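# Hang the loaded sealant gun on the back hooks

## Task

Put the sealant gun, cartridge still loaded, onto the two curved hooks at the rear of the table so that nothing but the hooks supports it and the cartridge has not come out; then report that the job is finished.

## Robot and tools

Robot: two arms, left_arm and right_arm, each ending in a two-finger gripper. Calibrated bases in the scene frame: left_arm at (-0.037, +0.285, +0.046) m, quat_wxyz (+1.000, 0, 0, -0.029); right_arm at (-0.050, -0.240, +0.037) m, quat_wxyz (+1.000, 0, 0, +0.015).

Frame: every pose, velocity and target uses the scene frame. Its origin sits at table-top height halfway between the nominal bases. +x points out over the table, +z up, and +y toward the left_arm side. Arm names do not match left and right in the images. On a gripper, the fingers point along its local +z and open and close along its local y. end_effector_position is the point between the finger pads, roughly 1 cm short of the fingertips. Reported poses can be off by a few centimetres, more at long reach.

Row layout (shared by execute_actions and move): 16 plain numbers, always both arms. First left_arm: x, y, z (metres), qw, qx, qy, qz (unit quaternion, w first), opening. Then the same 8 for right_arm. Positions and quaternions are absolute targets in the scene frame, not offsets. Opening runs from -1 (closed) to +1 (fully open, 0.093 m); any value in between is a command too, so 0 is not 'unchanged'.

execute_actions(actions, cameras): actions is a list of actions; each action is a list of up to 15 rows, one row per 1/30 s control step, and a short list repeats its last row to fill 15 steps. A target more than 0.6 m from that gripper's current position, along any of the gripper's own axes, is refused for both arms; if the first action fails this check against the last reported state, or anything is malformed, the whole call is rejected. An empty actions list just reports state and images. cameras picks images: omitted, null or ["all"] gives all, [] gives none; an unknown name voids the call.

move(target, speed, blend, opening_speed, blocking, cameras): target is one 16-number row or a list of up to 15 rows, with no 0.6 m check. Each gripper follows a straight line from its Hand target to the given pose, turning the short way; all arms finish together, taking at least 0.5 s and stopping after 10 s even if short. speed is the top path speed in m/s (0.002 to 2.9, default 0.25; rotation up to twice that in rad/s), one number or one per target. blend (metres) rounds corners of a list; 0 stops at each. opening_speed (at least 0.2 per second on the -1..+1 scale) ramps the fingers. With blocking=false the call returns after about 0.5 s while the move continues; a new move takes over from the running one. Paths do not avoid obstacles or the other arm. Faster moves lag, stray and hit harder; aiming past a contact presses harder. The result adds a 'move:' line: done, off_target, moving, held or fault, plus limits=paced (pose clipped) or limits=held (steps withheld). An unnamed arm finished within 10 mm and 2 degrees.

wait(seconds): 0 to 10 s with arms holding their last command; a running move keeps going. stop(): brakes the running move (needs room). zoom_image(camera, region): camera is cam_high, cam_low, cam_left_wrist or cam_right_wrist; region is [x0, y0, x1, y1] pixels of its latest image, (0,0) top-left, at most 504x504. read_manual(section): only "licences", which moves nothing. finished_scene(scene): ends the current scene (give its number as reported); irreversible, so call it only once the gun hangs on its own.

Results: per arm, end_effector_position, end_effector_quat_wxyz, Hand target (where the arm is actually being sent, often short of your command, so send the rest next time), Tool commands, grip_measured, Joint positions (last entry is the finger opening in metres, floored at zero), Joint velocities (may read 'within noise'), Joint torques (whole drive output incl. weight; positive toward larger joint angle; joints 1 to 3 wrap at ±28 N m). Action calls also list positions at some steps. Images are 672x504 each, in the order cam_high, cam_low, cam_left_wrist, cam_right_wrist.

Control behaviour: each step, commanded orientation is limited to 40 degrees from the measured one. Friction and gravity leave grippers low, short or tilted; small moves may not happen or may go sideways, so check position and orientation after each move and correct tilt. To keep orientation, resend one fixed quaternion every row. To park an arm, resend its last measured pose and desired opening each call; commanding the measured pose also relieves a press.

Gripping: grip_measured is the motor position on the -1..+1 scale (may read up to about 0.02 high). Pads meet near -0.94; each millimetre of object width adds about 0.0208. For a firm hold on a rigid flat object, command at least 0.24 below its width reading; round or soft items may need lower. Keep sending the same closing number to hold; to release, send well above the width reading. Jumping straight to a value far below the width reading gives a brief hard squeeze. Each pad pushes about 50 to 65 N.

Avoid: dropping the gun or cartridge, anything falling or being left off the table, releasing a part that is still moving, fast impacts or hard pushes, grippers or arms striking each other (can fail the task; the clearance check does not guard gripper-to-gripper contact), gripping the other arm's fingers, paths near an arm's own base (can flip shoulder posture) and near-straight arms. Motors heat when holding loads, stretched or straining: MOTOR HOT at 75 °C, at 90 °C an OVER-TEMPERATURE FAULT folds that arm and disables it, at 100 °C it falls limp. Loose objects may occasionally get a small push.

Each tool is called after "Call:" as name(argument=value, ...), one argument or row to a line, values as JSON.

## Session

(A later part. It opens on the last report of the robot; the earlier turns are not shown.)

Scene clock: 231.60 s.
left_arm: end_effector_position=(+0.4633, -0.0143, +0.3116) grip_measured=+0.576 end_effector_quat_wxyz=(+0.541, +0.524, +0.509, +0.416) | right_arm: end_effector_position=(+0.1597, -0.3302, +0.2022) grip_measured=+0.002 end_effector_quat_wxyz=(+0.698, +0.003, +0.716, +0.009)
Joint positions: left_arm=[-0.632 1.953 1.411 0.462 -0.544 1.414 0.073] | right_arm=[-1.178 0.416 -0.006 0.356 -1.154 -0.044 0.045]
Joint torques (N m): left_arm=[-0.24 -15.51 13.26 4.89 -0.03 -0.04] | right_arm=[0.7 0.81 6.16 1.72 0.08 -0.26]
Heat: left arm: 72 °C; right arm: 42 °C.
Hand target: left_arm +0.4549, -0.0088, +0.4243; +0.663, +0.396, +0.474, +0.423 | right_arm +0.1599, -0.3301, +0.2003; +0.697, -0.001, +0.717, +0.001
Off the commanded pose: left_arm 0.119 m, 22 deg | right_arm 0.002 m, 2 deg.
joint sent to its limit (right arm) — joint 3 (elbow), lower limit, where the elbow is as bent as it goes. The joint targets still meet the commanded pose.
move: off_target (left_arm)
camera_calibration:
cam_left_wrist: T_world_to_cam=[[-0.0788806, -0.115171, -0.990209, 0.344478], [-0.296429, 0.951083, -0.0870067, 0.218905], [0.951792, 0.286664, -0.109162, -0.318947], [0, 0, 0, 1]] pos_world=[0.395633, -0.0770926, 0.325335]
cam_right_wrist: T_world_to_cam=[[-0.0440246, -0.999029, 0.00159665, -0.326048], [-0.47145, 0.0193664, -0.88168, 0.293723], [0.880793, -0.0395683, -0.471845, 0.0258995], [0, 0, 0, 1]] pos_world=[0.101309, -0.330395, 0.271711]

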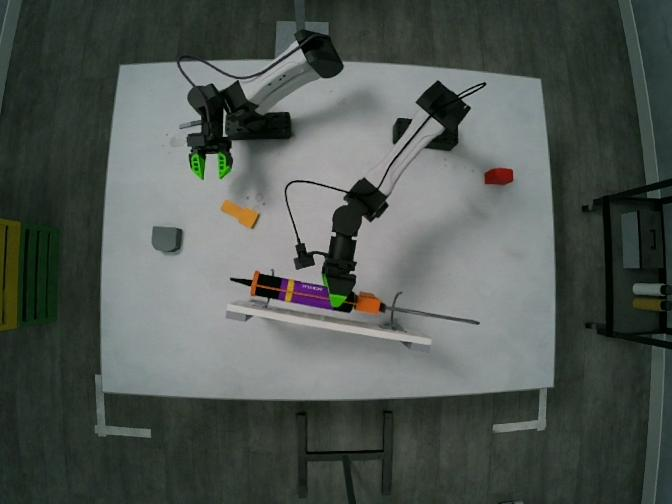

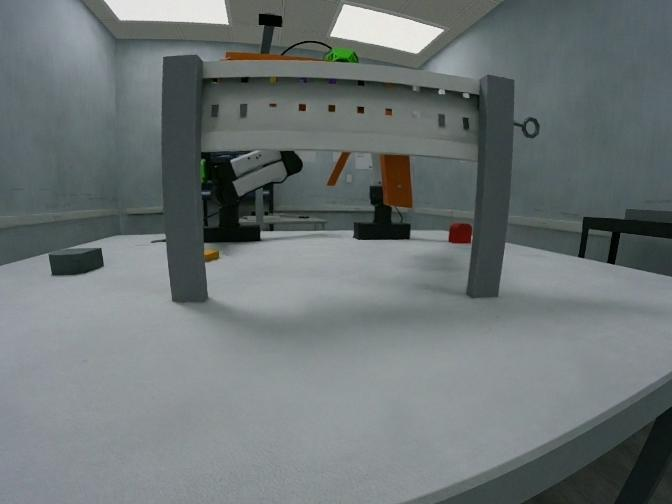

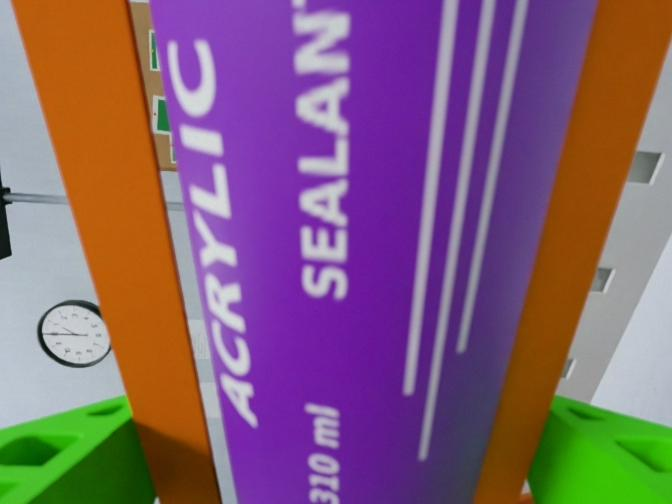

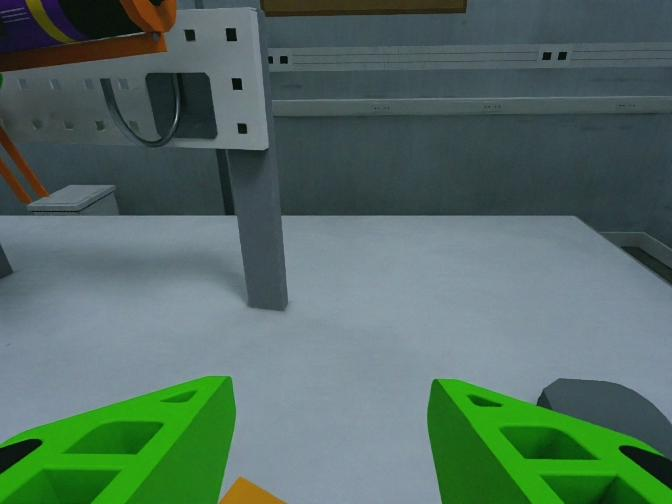

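Call:
move(
  target=[0.479,-0.022,0.365,0.6697,0.3883,0.4663,0.4279,0.2,0.16,-0.33,0.2,0.706,0,0.708,0,0],
  speed=0.12,
)

Call:
zoom_image(
  camera="cam_high",
  region=[200, 180, 480, 350],
)

Call:
zoom_image(
  camera="cam_right_wrist",
  region=[0, 0, 300, 250],
)

Scene clock: 243.73 s.
left_arm: end_effector_position=(+0.4683, -0.0191, +0.2675) grip_measured=+0.576 end_effector_quat_wxyz=(+0.554, +0.512, +0.512, +0.411) | right_arm: end_effector_position=(+0.1597, -0.3302, +0.2022) grip_measured=+0.002 end_effector_quat_wxyz=(+0.698, +0.003, +0.716, +0.009)
Joint positions: left_arm=[-0.632 2.045 1.335 0.653 -0.54 1.395 0.073] | right_arm=[-1.178 0.416 -0.006 0.356 -1.154 -0.044 0.045]
Joint torques (N m): left_arm=[0.59 -14.99 10.13 5.09 -0.03 0.09] | right_arm=[0.7 0.85 6.17 1.73 0.07 -0.25]
Heat: left arm: 77 °C; right arm: 42 °C. Fold the left arm in close to its base, or ease its load, before you think long.
Hand target: left_arm +0.4651, -0.0119, +0.3613; +0.661, +0.396, +0.476, +0.423 | right_arm +0.1599, -0.3301, +0.2003; +0.697, -0.001, +0.717, +0.001
Off the commanded pose: left_arm 0.098 m, 20 deg | right_arm 0.002 m, 2 deg.
MOTOR HOT: joint 4 (wrist pitch) of the left arm reports 77 °C; the controller's stop level is 90 °C. To cool a motor, set the load down, stop pushing, or move to a pose that needs little force.
joint sent to its limit (right arm) — joint 3 (elbow), lower limit, where the elbow is as bent as it goes. The joint targets still meet the commanded pose.
move: off_target (left_arm)
camera_calibration:
cam_left_wrist: T_world_to_cam=[[-0.0643016, -0.148405, -0.986834, 0.292271], [-0.29263, 0.948213, -0.12353, 0.228959], [0.954061, 0.280834, -0.1044, -0.329566], [0, 0, 0, 1]] pos_world=[0.40022, -0.0811741, 0.2823]
cam_right_wrist: T_world_to_cam=[[-0.0440246, -0.999029, 0.00159665, -0.326048], [-0.47145, 0.0193664, -0.88168, 0.293723], [0.880793, -0.0395683, -0.471845, 0.0258995], [0, 0, 0, 1]] pos_world=[0.101309, -0.330395, 0.271711]

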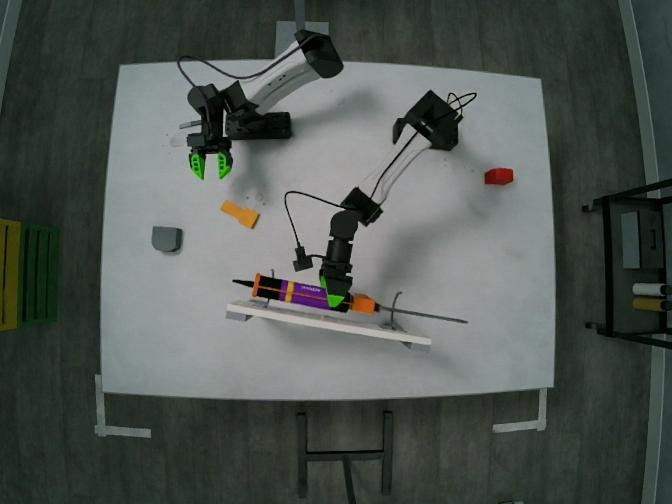

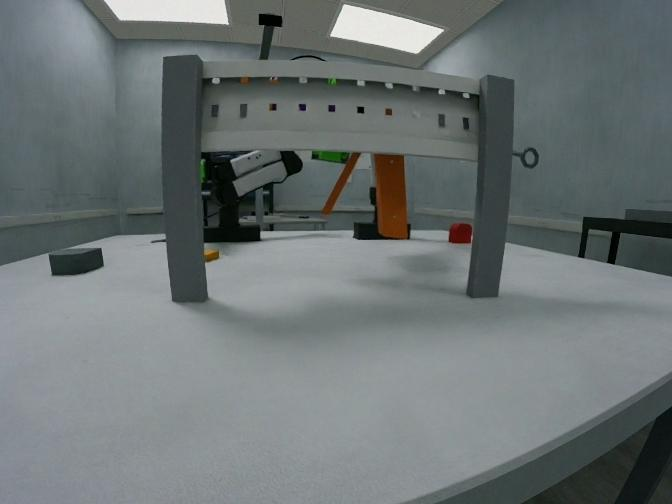

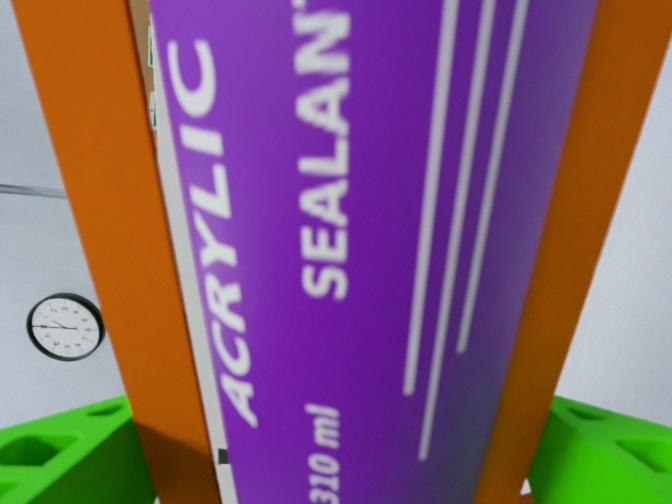

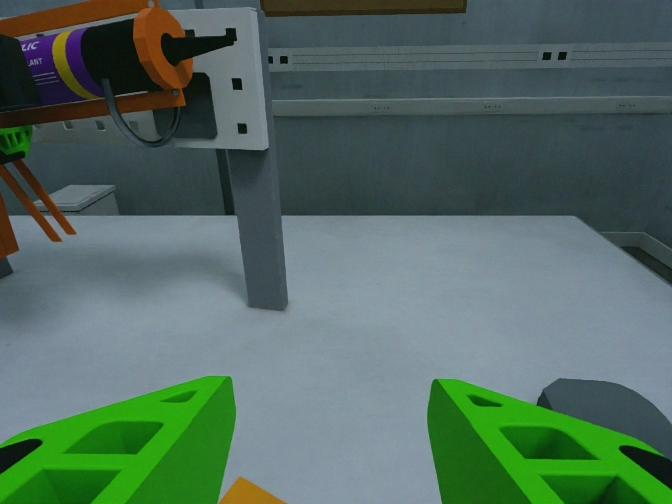

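Scaled by 1.800 from the camera's 672x504 image, which has a finer 960x720 frame.

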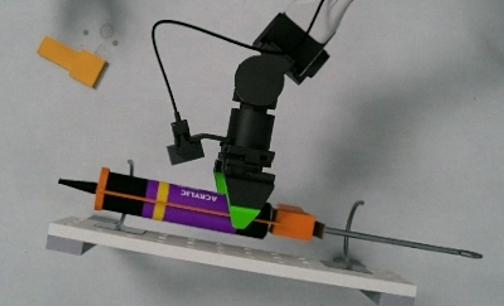

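Scaled by 1.680 from the camera's 672x504 image, which has a finer 960x720 frame.

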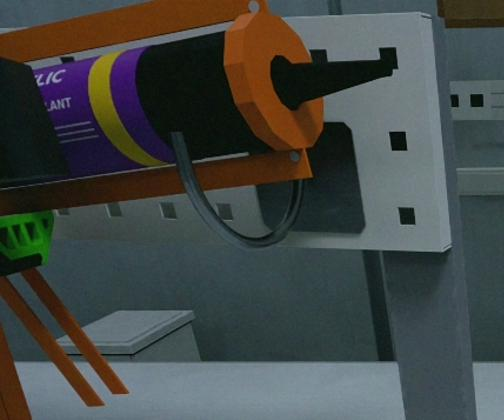

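Call:
move(
  target=[0.479,-0.020,0.305,0.6697,0.3883,0.4663,0.4279,0.2,0.16,-0.33,0.2,0.706,0,0.708,0,0],
  speed=0.09,
  cameras=["cam_high","cam_right_wrist"],
)

Call:
zoom_image(
  camera="cam_high",
  region=[200, 180, 480, 350],
)

Call:
zoom_image(
  camera="cam_right_wrist",
  region=[0, 0, 300, 250],
)

Scene clock: 251.87 s.
left_arm: end_effector_position=(+0.4699, -0.0156, +0.2391) grip_measured=+0.576 end_effector_quat_wxyz=(+0.581, +0.482, +0.493, +0.433) | right_arm: end_effector_position=(+0.1597, -0.3302, +0.2022) grip_measured=+0.002 end_effector_quat_wxyz=(+0.698, +0.003, +0.716, +0.009)
Joint positions: left_arm=[-0.627 2.154 1.261 0.952 -0.549 1.445 0.073] | right_arm=[-1.178 0.416 -0.006 0.356 -1.154 -0.044 0.045]
Joint torques (N m): left_arm=[0.8 -12.98 10.36 4.21 0.26 -0.26] | right_arm=[0.7 0.87 6.12 1.73 0.09 -0.24]
Heat: left arm: 87 °C; right arm: 42 °C. Fold the left arm in close to its base, or ease its load, before you think long.
Hand target: left_arm +0.4715, -0.0145, +0.3035; +0.666, +0.394, +0.469, +0.426 | right_arm +0.1599, -0.3301, +0.2003; +0.697, -0.001, +0.717, +0.001
Off the commanded pose: left_arm 0.067 m, 15 deg | right_arm 0.002 m, 2 deg.
MOTOR HOT: still on. Joint 4 (wrist pitch) of the left arm reports 87 °C.
joint sent to its limit (right arm) — joint 3 (elbow), lower limit, where the elbow is as bent as it goes. The joint targets still meet the commanded pose.
move: off_target (left_arm)
camera_calibration:
cam_right_wrist: T_world_to_cam=[[-0.0440246, -0.999029, 0.00159665, -0.326048], [-0.47145, 0.0193664, -0.88168, 0.293723], [0.880793, -0.0395683, -0.471845, 0.0258995], [0, 0, 0, 1]] pos_world=[0.101309, -0.330395, 0.271711]
Images, in order (width x height): cam_high 672x504, cam_right_wrist 672x504.

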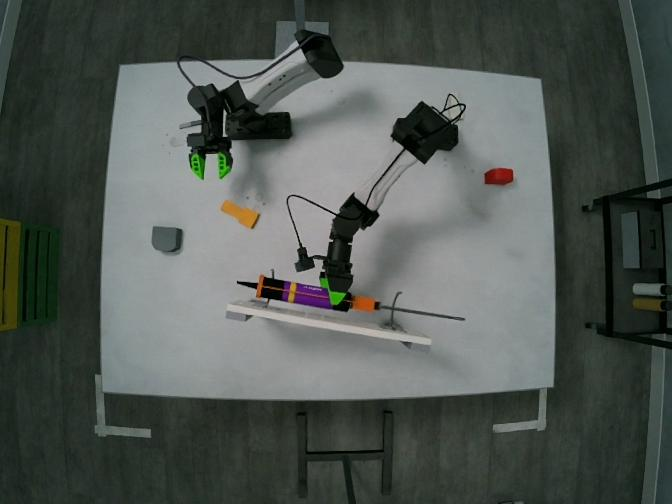

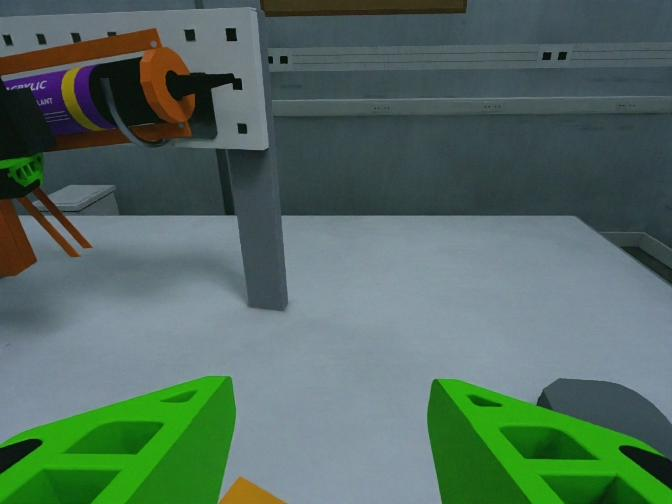

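Scaled by 1.800 from the camera's 672x504 image, which has a finer 960x720 frame.

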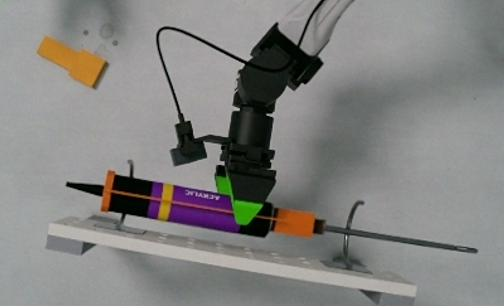

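Scaled by 1.680 from the camera's 672x504 image, which has a finer 960x720 frame.

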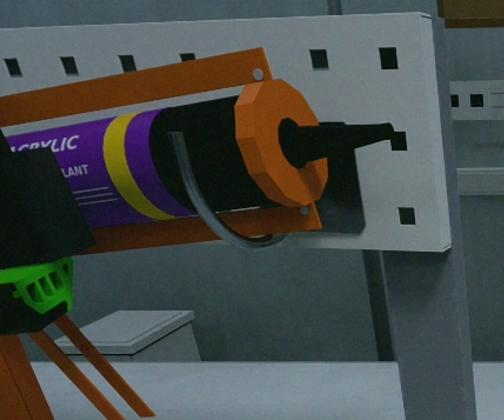

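Call:
move(
  target=[0.474,-0.016,0.245,0.63,0.43,0.48,0.43,0.2,0.16,-0.33,0.2,0.706,0,0.708,0,0],
  speed=0.12,
  cameras=["cam_high","cam_right_wrist"],
)

Scene clock: 258.77 s.
left_arm: end_effector_position=(+0.4710, -0.0154, +0.2365) grip_measured=+0.576 end_effector_quat_wxyz=(+0.596, +0.464, +0.479, +0.447) | right_arm: end_effector_position=(+0.1597, -0.3302, +0.2022) grip_measured=+0.002 end_effector_quat_wxyz=(+0.698, +0.003, +0.716, +0.009)
Joint positions: left_arm=[-0.627 2.204 1.259 1.073 -0.555 1.481 0.073] | right_arm=[-1.178 0.416 -0.006 0.356 -1.154 -0.044 0.045]
Joint torques (N m): left_arm=[0.76 -10.62 6.48 3.11 0.26 -0.5] | right_arm=[0.69 0.8 6.17 1.73 0.08 -0.26]
Heat: left arm: 84 °C; right arm: 42 °C. Fold the left arm in close to its base, or ease its load, before you think long.
Hand target: left_arm +0.4735, -0.0155, +0.2449; +0.629, +0.433, +0.481, +0.430 | right_arm +0.1599, -0.3301, +0.2003; +0.697, -0.001, +0.717, +0.001
Off the commanded pose: left_arm 0.009 m, 6 deg | right_arm 0.002 m, 2 deg.
MOTOR HOT: still on. Joint 4 (wrist pitch) of the left arm reports 84 °C.
joint sent to its limit (right arm) — joint 3 (elbow), lower limit, where the elbow is as bent as it goes. The joint targets still meet the commanded pose.
move: off_target (left_arm)
camera_calibration:
cam_right_wrist: T_world_to_cam=[[-0.0440246, -0.999029, 0.00159665, -0.326048], [-0.47145, 0.0193664, -0.88168, 0.293723], [0.880793, -0.0395683, -0.471845, 0.0258995], [0, 0, 0, 1]] pos_world=[0.101309, -0.330395, 0.271711]
Images, in order (width x height): cam_high 672x504, cam_right_wrist 672x504.

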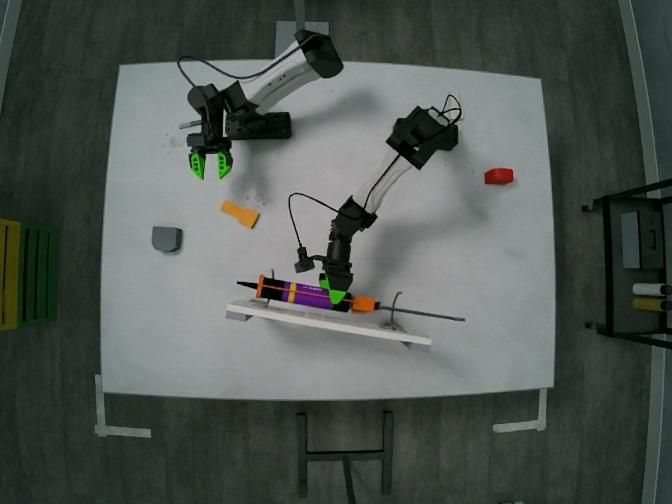

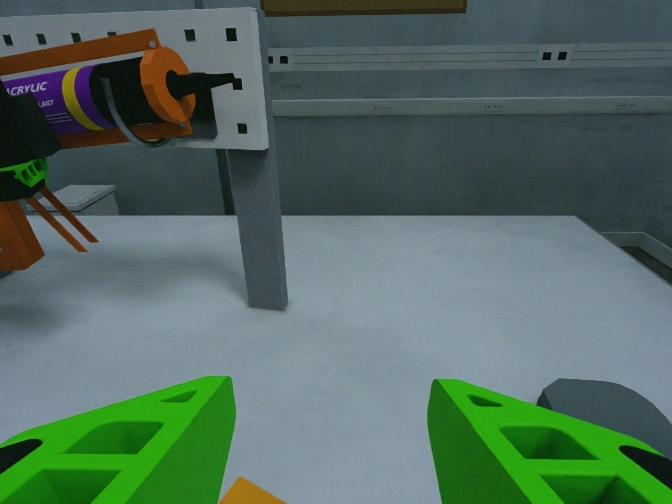

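Call:
move(
  target=[0.472,-0.016,0.212,0.59,0.475,0.485,0.435,0.2,0.16,-0.33,0.2,0.706,0,0.708,0,0],
  speed=0.1,
)

Call:
zoom_image(
  camera="cam_high",
  region=[200, 180, 480, 350],
)

Call:
zoom_image(
  camera="cam_right_wrist",
  region=[0, 0, 300, 250],
)

Scene clock: 266.63 s.
left_arm: end_effector_position=(+0.4705, -0.0156, +0.2349) grip_measured=+0.576 end_effector_quat_wxyz=(+0.596, +0.466, +0.478, +0.447) | right_arm: end_effector_position=(+0.1597, -0.3302, +0.2022) grip_measured=+0.002 end_effector_quat_wxyz=(+0.698, +0.003, +0.716, +0.008)
Joint positions: left_arm=[-0.627 2.207 1.255 1.081 -0.552 1.485 0.073] | right_arm=[-1.178 0.416 -0.006 0.356 -1.154 -0.044 0.045]
Joint torques (N m): left_arm=[0.43 -9.63 4.36 2.42 0.22 -0.3] | right_arm=[0.69 0.85 6.17 1.73 0.08 -0.27]
Heat: left arm: 79 °C; right arm: 42 °C. Fold the left arm in close to its base, or ease its load, before you think long.
Hand target: left_arm +0.4714, -0.0155, +0.2121; +0.590, +0.476, +0.486, +0.435 | right_arm +0.1599, -0.3301, +0.2003; +0.697, -0.001, +0.717, +0.001
Off the commanded pose: left_arm 0.023 m, 2 deg | right_arm 0.002 m, 2 deg.
MOTOR HOT: still on. Joint 4 (wrist pitch) of the left arm reports 79 °C.
joint sent to its limit (right arm) — joint 3 (elbow), lower limit, where the elbow is as bent as it goes. The joint targets still meet the commanded pose.
move: off_target (left_arm)
camera_calibration:
cam_left_wrist: T_world_to_cam=[[0.0926796, -0.176853, -0.979864, 0.184874], [-0.28503, 0.938204, -0.196294, 0.235673], [0.954028, 0.297483, 0.0365439, -0.368975], [0, 0, 0, 1]] pos_world=[0.402052, -0.0786499, 0.240896]
cam_right_wrist: T_world_to_cam=[[-0.0443823, -0.999013, 0.00155995, -0.325995], [-0.471523, 0.0195712, -0.881637, 0.293786], [0.880736, -0.0398646, -0.471926, 0.0258293], [0, 0, 0, 1]] pos_world=[0.10131, -0.330394, 0.271711]

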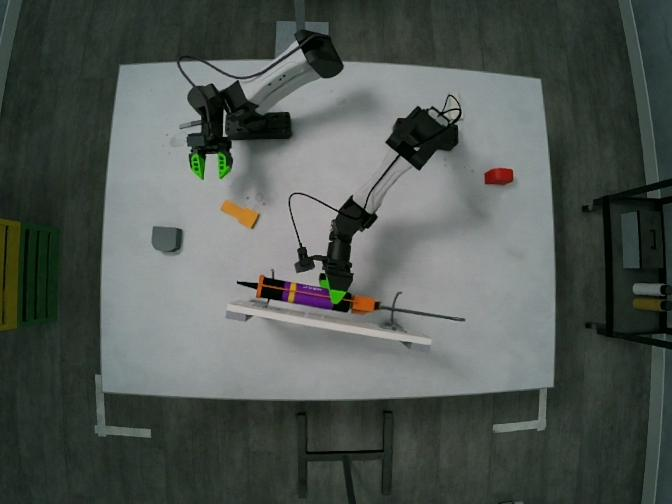

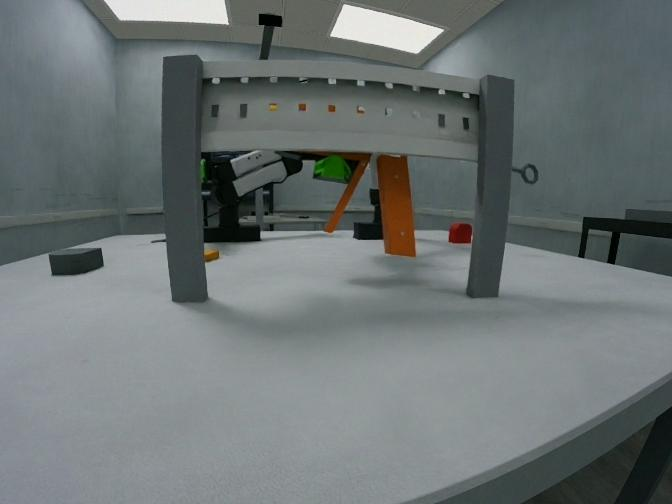

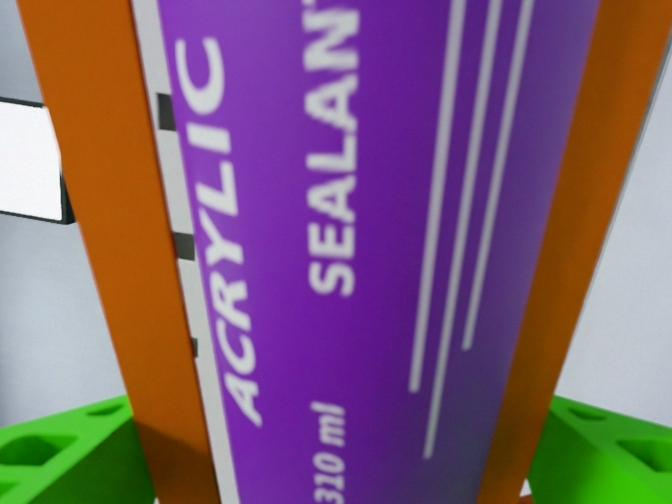

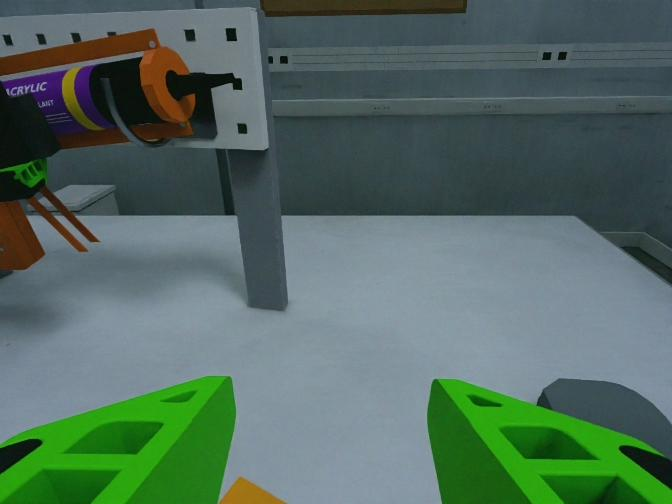

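Scaled by 1.800 from the camera's 672x504 image, which has a finer 960x720 frame.

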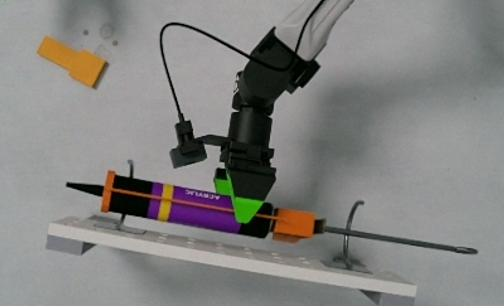

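Scaled by 1.680 from the camera's 672x504 image, which has a finer 960x720 frame.

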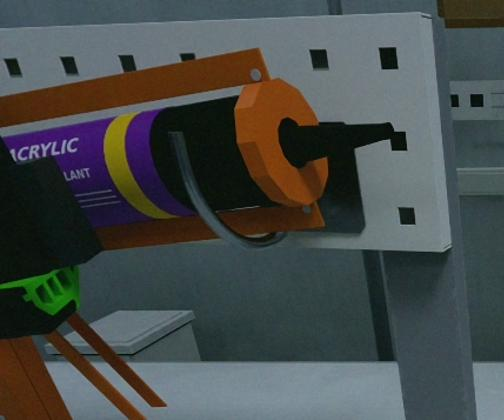

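Call:
move(
  target=[
    [0.470,-0.0155,0.231,0.596,0.466,0.479,0.447,0.2,0.16,-0.33,0.2,0.706,0,0.708,0,0],
    [0.470,-0.0155,0.231,0.596,0.466,0.479,0.447,0.97,0.16,-0.33,0.2,0.706,0,0.708,0,0],
  ],
  speed=0.06,
  opening_speed=0.4,
  cameras=["cam_high","cam_left_wrist","cam_right_wrist"],
)

Call:
zoom_image(
  camera="cam_right_wrist",
  region=[0, 0, 300, 250],
)

Scene clock: 276.77 s.
left_arm: end_effector_position=(+0.4705, -0.0157, +0.2353) grip_measured=+0.968 end_effector_quat_wxyz=(+0.596, +0.466, +0.477, +0.448) | right_arm: end_effector_position=(+0.1597, -0.3302, +0.2022) grip_measured=+0.002 end_effector_quat_wxyz=(+0.698, +0.003, +0.716, +0.008)
Joint positions: left_arm=[-0.627 2.207 1.255 1.082 -0.551 1.488 0.092] | right_arm=[-1.178 0.416 -0.006 0.356 -1.154 -0.044 0.045]
Joint torques (N m): left_arm=[-0.01 -11.97 5.07 2.46 0.02 -0.09] | right_arm=[0.64 0.84 6.15 1.73 0.06 -0.23]
Heat: left arm: 74 °C; right arm: 42 °C. Fold the left arm in close to its base, or ease its load, before you think long.
Hand target: left_arm +0.4700, -0.0155, +0.2310; +0.595, +0.466, +0.479, +0.447 | right_arm +0.1599, -0.3301, +0.2003; +0.697, -0.001, +0.717, +0.001
Off the commanded pose: left_arm 0.004 m, 0 deg | right_arm 0.002 m, 2 deg.
MOTOR HOT: still on. Joint 4 (wrist pitch) of the left arm reports 74 °C.
joint sent to its limit (right arm) — joint 3 (elbow), lower limit, where the elbow is as bent as it goes. The joint targets still meet the commanded pose.
move: done
camera_calibration:
cam_left_wrist: T_world_to_cam=[[0.0941837, -0.175157, -0.980025, 0.184546], [-0.2846, 0.938583, -0.195102, 0.235234], [0.954009, 0.29729, 0.0385494, -0.369372], [0, 0, 0, 1]] pos_world=[0.40195, -0.0786512, 0.240994]
cam_right_wrist: T_world_to_cam=[[-0.0443823, -0.999013, 0.00155995, -0.325995], [-0.471523, 0.0195712, -0.881637, 0.293786], [0.880736, -0.0398646, -0.471926, 0.0258293], [0, 0, 0, 1]] pos_world=[0.10131, -0.330394, 0.271711]
Images, in order (width x height): cam_high 672x504, cam_left_wrist 672x504, cam_right_wrist 672x504.

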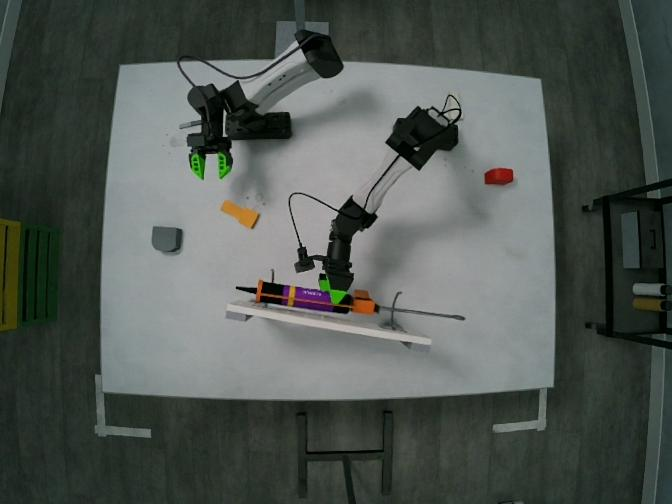

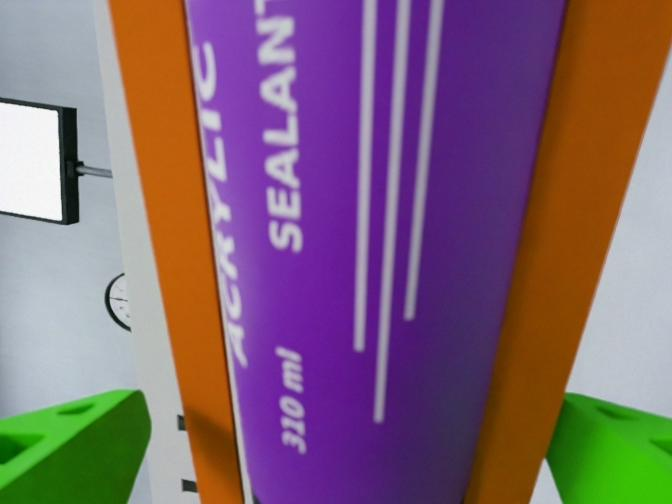

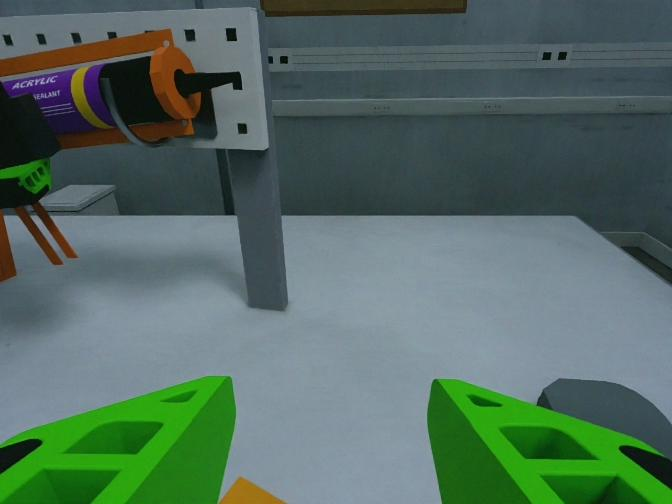

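Scaled by 1.680 from the camera's 672x504 image, which has a finer 960x720 frame.

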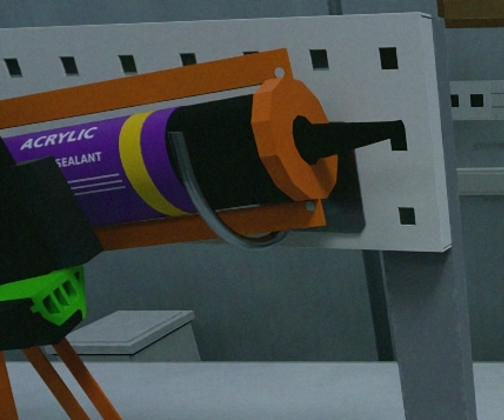

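Call:
move(
  target=[
    [0.469,-0.0155,0.228,0.596,0.466,0.479,0.447,1,0.16,-0.33,0.2,0.706,0,0.708,0,0],
    [0.36,-0.002,0.215,0.596,0.466,0.479,0.447,1,0.16,-0.33,0.2,0.706,0,0.708,0,0],
    [0.25,0.12,0.23,0.596,0.466,0.479,0.447,1,0.16,-0.33,0.2,0.706,0,0.708,0,0],
  ],
  speed=[0.05,0.1,0.25],
)

Call:
wait(
  seconds=4,
  cameras=["cam_high","cam_right_wrist"],
)

Call:
zoom_image(
  camera="cam_right_wrist",
  region=[0, 0, 300, 250],
)

Call:
zoom_image(
  camera="cam_high",
  region=[200, 180, 480, 350],
)

Scene clock: 289.43 s.
left_arm: end_effector_position=(+0.2528, +0.1179, +0.2241) grip_measured=+1.000 end_effector_quat_wxyz=(+0.590, +0.473, +0.481, +0.443) | right_arm: end_effector_position=(+0.1597, -0.3302, +0.2022) grip_measured=+0.002 end_effector_quat_wxyz=(+0.698, +0.003, +0.716, +0.008)
Joint positions: left_arm=[-0.805 1.487 0.168 1.439 -0.726 1.502 0.093] | right_arm=[-1.178 0.416 -0.006 0.356 -1.154 -0.044 0.045]
Joint torques (N m): left_arm=[-0.44 -5.57 3.49 2.43 -0.02 0.07] | right_arm=[0.66 0.83 6.12 1.73 0.08 -0.25]
Heat: left arm: 70 °C; right arm: 42 °C.
Hand target: left_arm +0.2502, +0.1200, +0.2299; +0.596, +0.466, +0.479, +0.447 | right_arm +0.1599, -0.3301, +0.2003; +0.697, -0.001, +0.717, +0.001
Off the commanded pose: left_arm 0.007 m, 1 deg | right_arm 0.002 m, 2 deg.
MOTOR HOT: cleared for the motors of the left arm.
joint sent to its limit (right arm) — joint 3 (elbow), lower limit, where the elbow is as bent as it goes. The joint targets still meet the commanded pose.
move: done
camera_calibration:
cam_left_wrist: T_world_to_cam=[[0.0733947, -0.170802, -0.982568, 0.222758], [-0.285262, 0.940467, -0.184791, 0.0433363], [0.955635, 0.293852, 0.020302, -0.19688], [0, 0, 0, 1]] pos_world=[0.184158, 0.0551447, 0.23088]
cam_right_wrist: T_world_to_cam=[[-0.0443823, -0.999013, 0.00155995, -0.325995], [-0.471523, 0.0195712, -0.881637, 0.293786], [0.880736, -0.0398646, -0.471926, 0.0258293], [0, 0, 0, 1]] pos_world=[0.10131, -0.330394, 0.271711]

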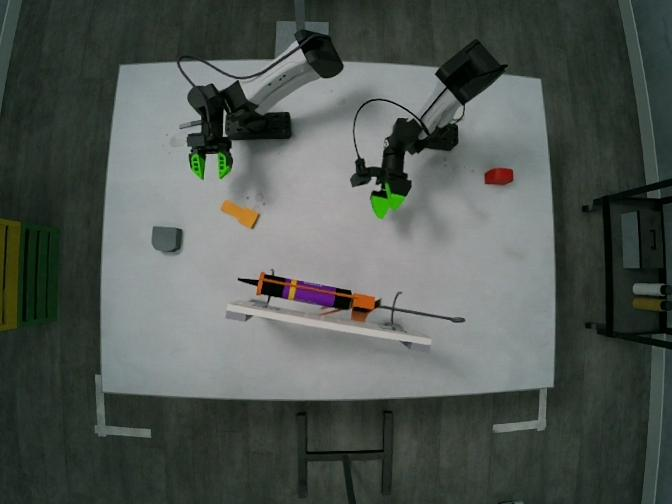

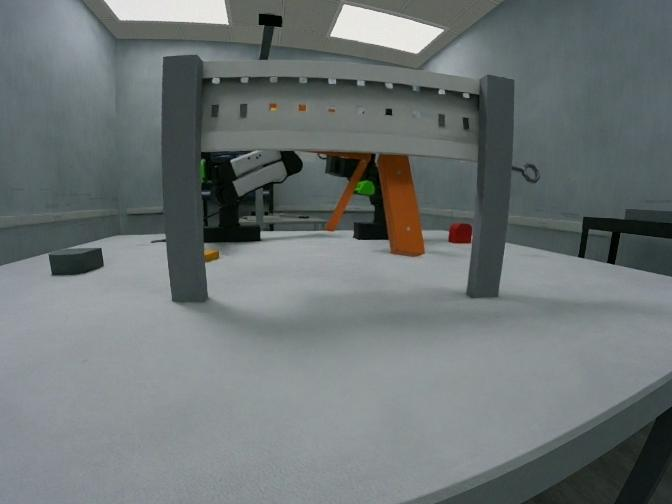

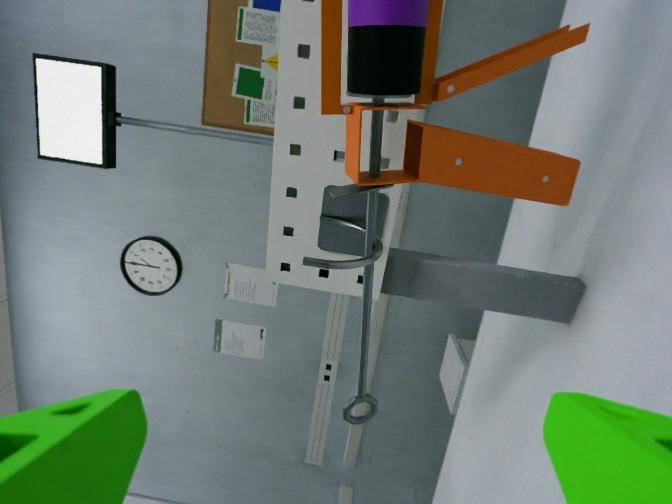

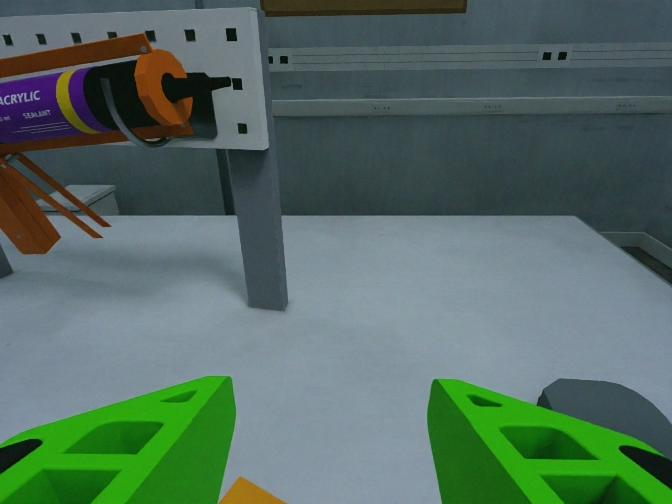

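Scene clock: 293.43 s.
left_arm: end_effector_position=(+0.2528, +0.1181, +0.2239) grip_measured=+1.000 end_effector_quat_wxyz=(+0.590, +0.473, +0.481, +0.444) | right_arm: end_effector_position=(+0.1597, -0.3302, +0.2022) grip_measured=+0.002 end_effector_quat_wxyz=(+0.698, +0.003, +0.716, +0.008)
Joint positions: left_arm=[-0.805 1.487 0.168 1.438 -0.727 1.502 0.093] | right_arm=[-1.178 0.416 -0.006 0.356 -1.154 -0.044 0.045]
Joint torques (N m): left_arm=[-0.43 -5.52 3.49 2.44 -0.03 0.07] | right_arm=[0.7 0.83 6.2 1.73 0.09 -0.26]
Heat: left arm: 70 °C; right arm: 42 °C.
Hand target: left_arm +0.2502, +0.1200, +0.2299; +0.595, +0.466, +0.479, +0.447 | right_arm +0.1599, -0.3301, +0.2003; +0.697, -0.001, +0.717, +0.001
Tool commands: left_gripper/opening=+1.0 right_gripper/opening=+0.0
Off the commanded pose: left_arm 0.007 m, 1 deg | right_arm 0.002 m, 2 deg.
wait: 4.00 s; at rest by 0.17 s
camera_calibration:
cam_right_wrist: T_world_to_cam=[[-0.0443823, -0.999013, 0.00155995, -0.325995], [-0.471523, 0.0195712, -0.881637, 0.293786], [0.880736, -0.0398646, -0.471926, 0.0258293], [0, 0, 0, 1]] pos_world=[0.10131, -0.330394, 0.271711]
Images, in order (width x height): cam_high 672x504, cam_right_wrist 672x504.

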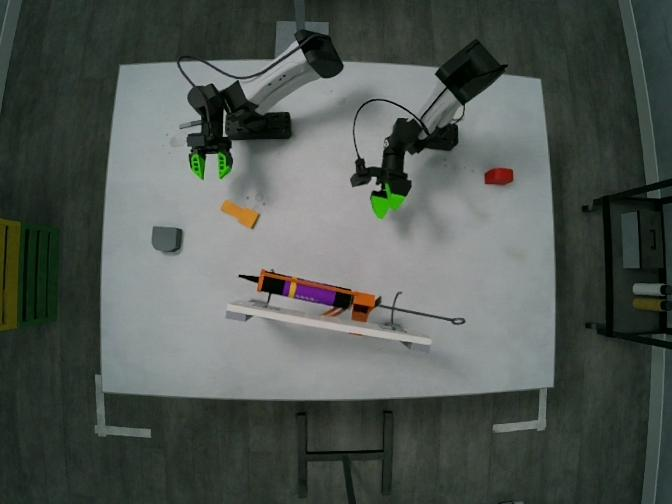

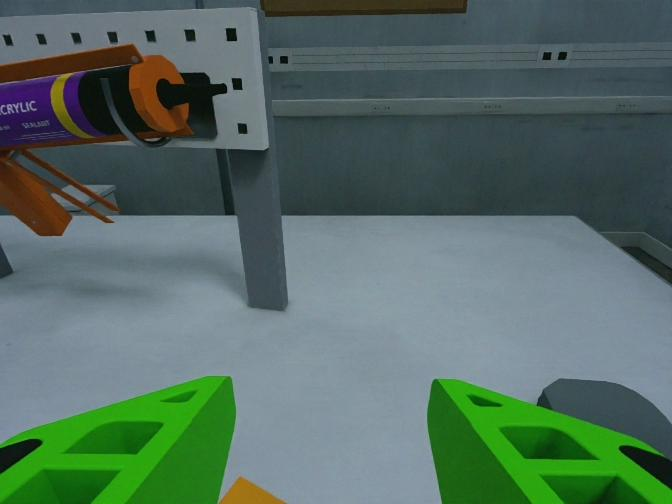

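Scaled by 1.680 from the camera's 672x504 image, which has a finer 960x720 frame.

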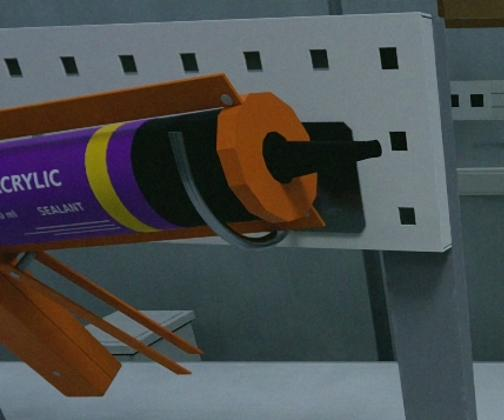

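Scaled by 1.800 from the camera's 672x504 image, which has a finer 960x720 frame.

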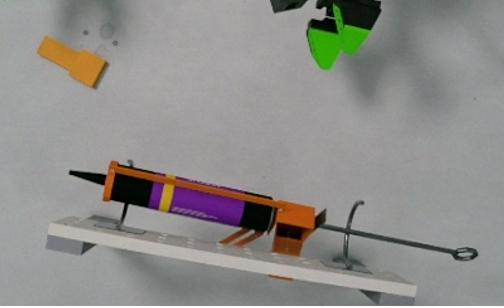

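Call:
wait(
  seconds=5,
  cameras=["cam_high","cam_low","cam_left_wrist","cam_right_wrist"],
)

Call:
zoom_image(
  camera="cam_right_wrist",
  region=[0, 0, 300, 250],
)

Scene clock: 304.90 s.
left_arm: end_effector_position=(+0.2528, +0.1181, +0.2239) grip_measured=+1.000 end_effector_quat_wxyz=(+0.590, +0.473, +0.481, +0.444) | right_arm: end_effector_position=(+0.1597, -0.3302, +0.2022) grip_measured=+0.002 end_effector_quat_wxyz=(+0.698, +0.003, +0.716, +0.008)
Joint positions: left_arm=[-0.805 1.487 0.168 1.438 -0.727 1.502 0.093] | right_arm=[-1.178 0.416 -0.006 0.356 -1.154 -0.044 0.045]
Joint torques (N m): left_arm=[-0.44 -5.49 3.49 2.46 -0.05 0.07] | right_arm=[0.65 0.85 6.11 1.74 0.09 -0.26]
Heat: left arm: 69 °C; right arm: 42 °C.
Hand target: left_arm +0.2502, +0.1200, +0.2299; +0.596, +0.466, +0.479, +0.447 | right_arm +0.1599, -0.3301, +0.2003; +0.697, -0.001, +0.717, +0.001
Tool commands: left_gripper/opening=+1.0 right_gripper/opening=+0.0
Off the commanded pose: left_arm 0.007 m, 1 deg | right_arm 0.002 m, 2 deg.
wait: 5.00 s; at rest from the start
camera_calibration:
cam_left_wrist: T_world_to_cam=[[0.0729713, -0.169878, -0.98276, 0.222722], [-0.286173, 0.940384, -0.183802, 0.043291], [0.955395, 0.294651, 0.0200065, -0.196907], [0, 0, 0, 1]] pos_world=[0.18426, 0.0551443, 0.230778]
cam_right_wrist: T_world_to_cam=[[-0.0443823, -0.999013, 0.00155995, -0.325995], [-0.471523, 0.0195712, -0.881637, 0.293786], [0.880736, -0.0398646, -0.471926, 0.0258293], [0, 0, 0, 1]] pos_world=[0.10131, -0.330394, 0.271711]

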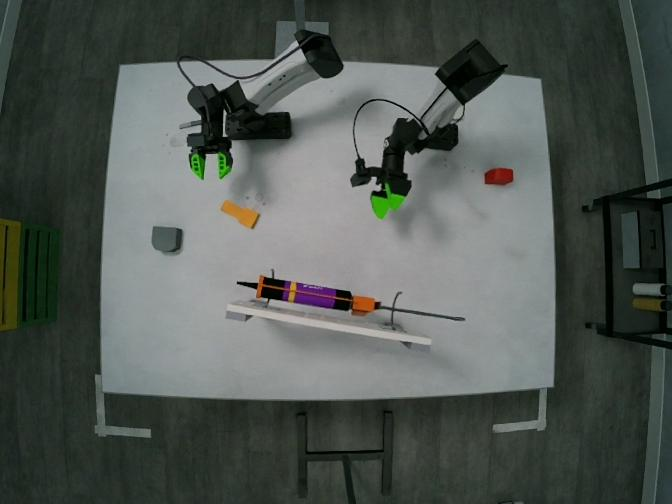

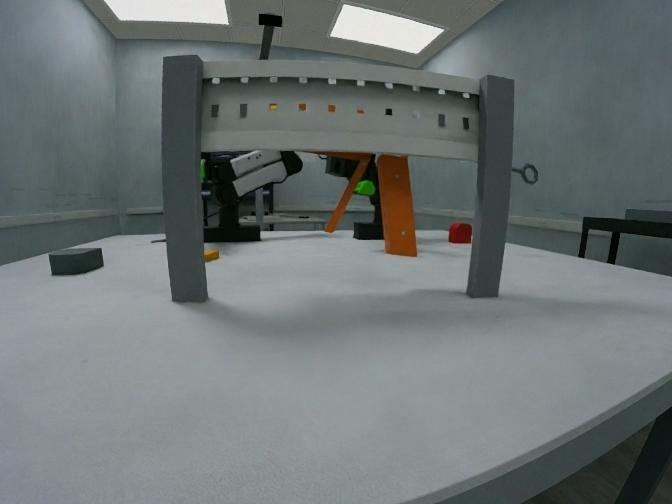

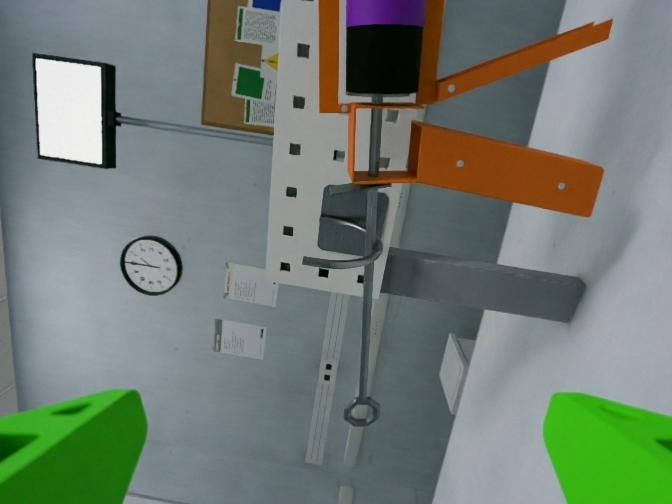

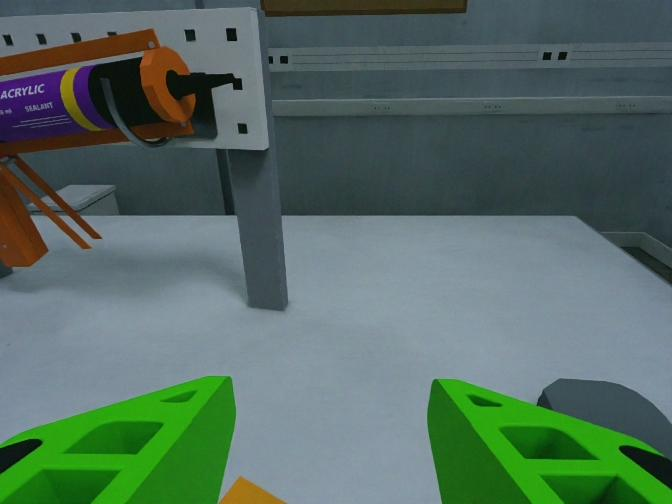

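Scaled by 1.680 from the camera's 672x504 image, which has a finer 960x720 frame.

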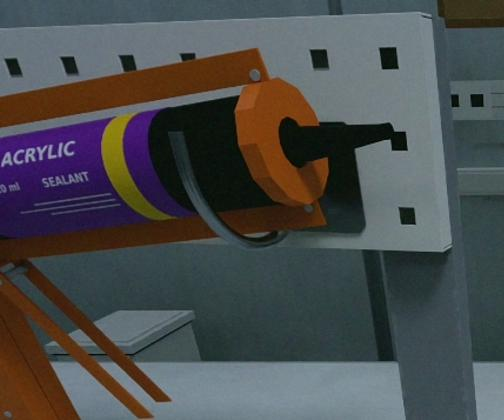

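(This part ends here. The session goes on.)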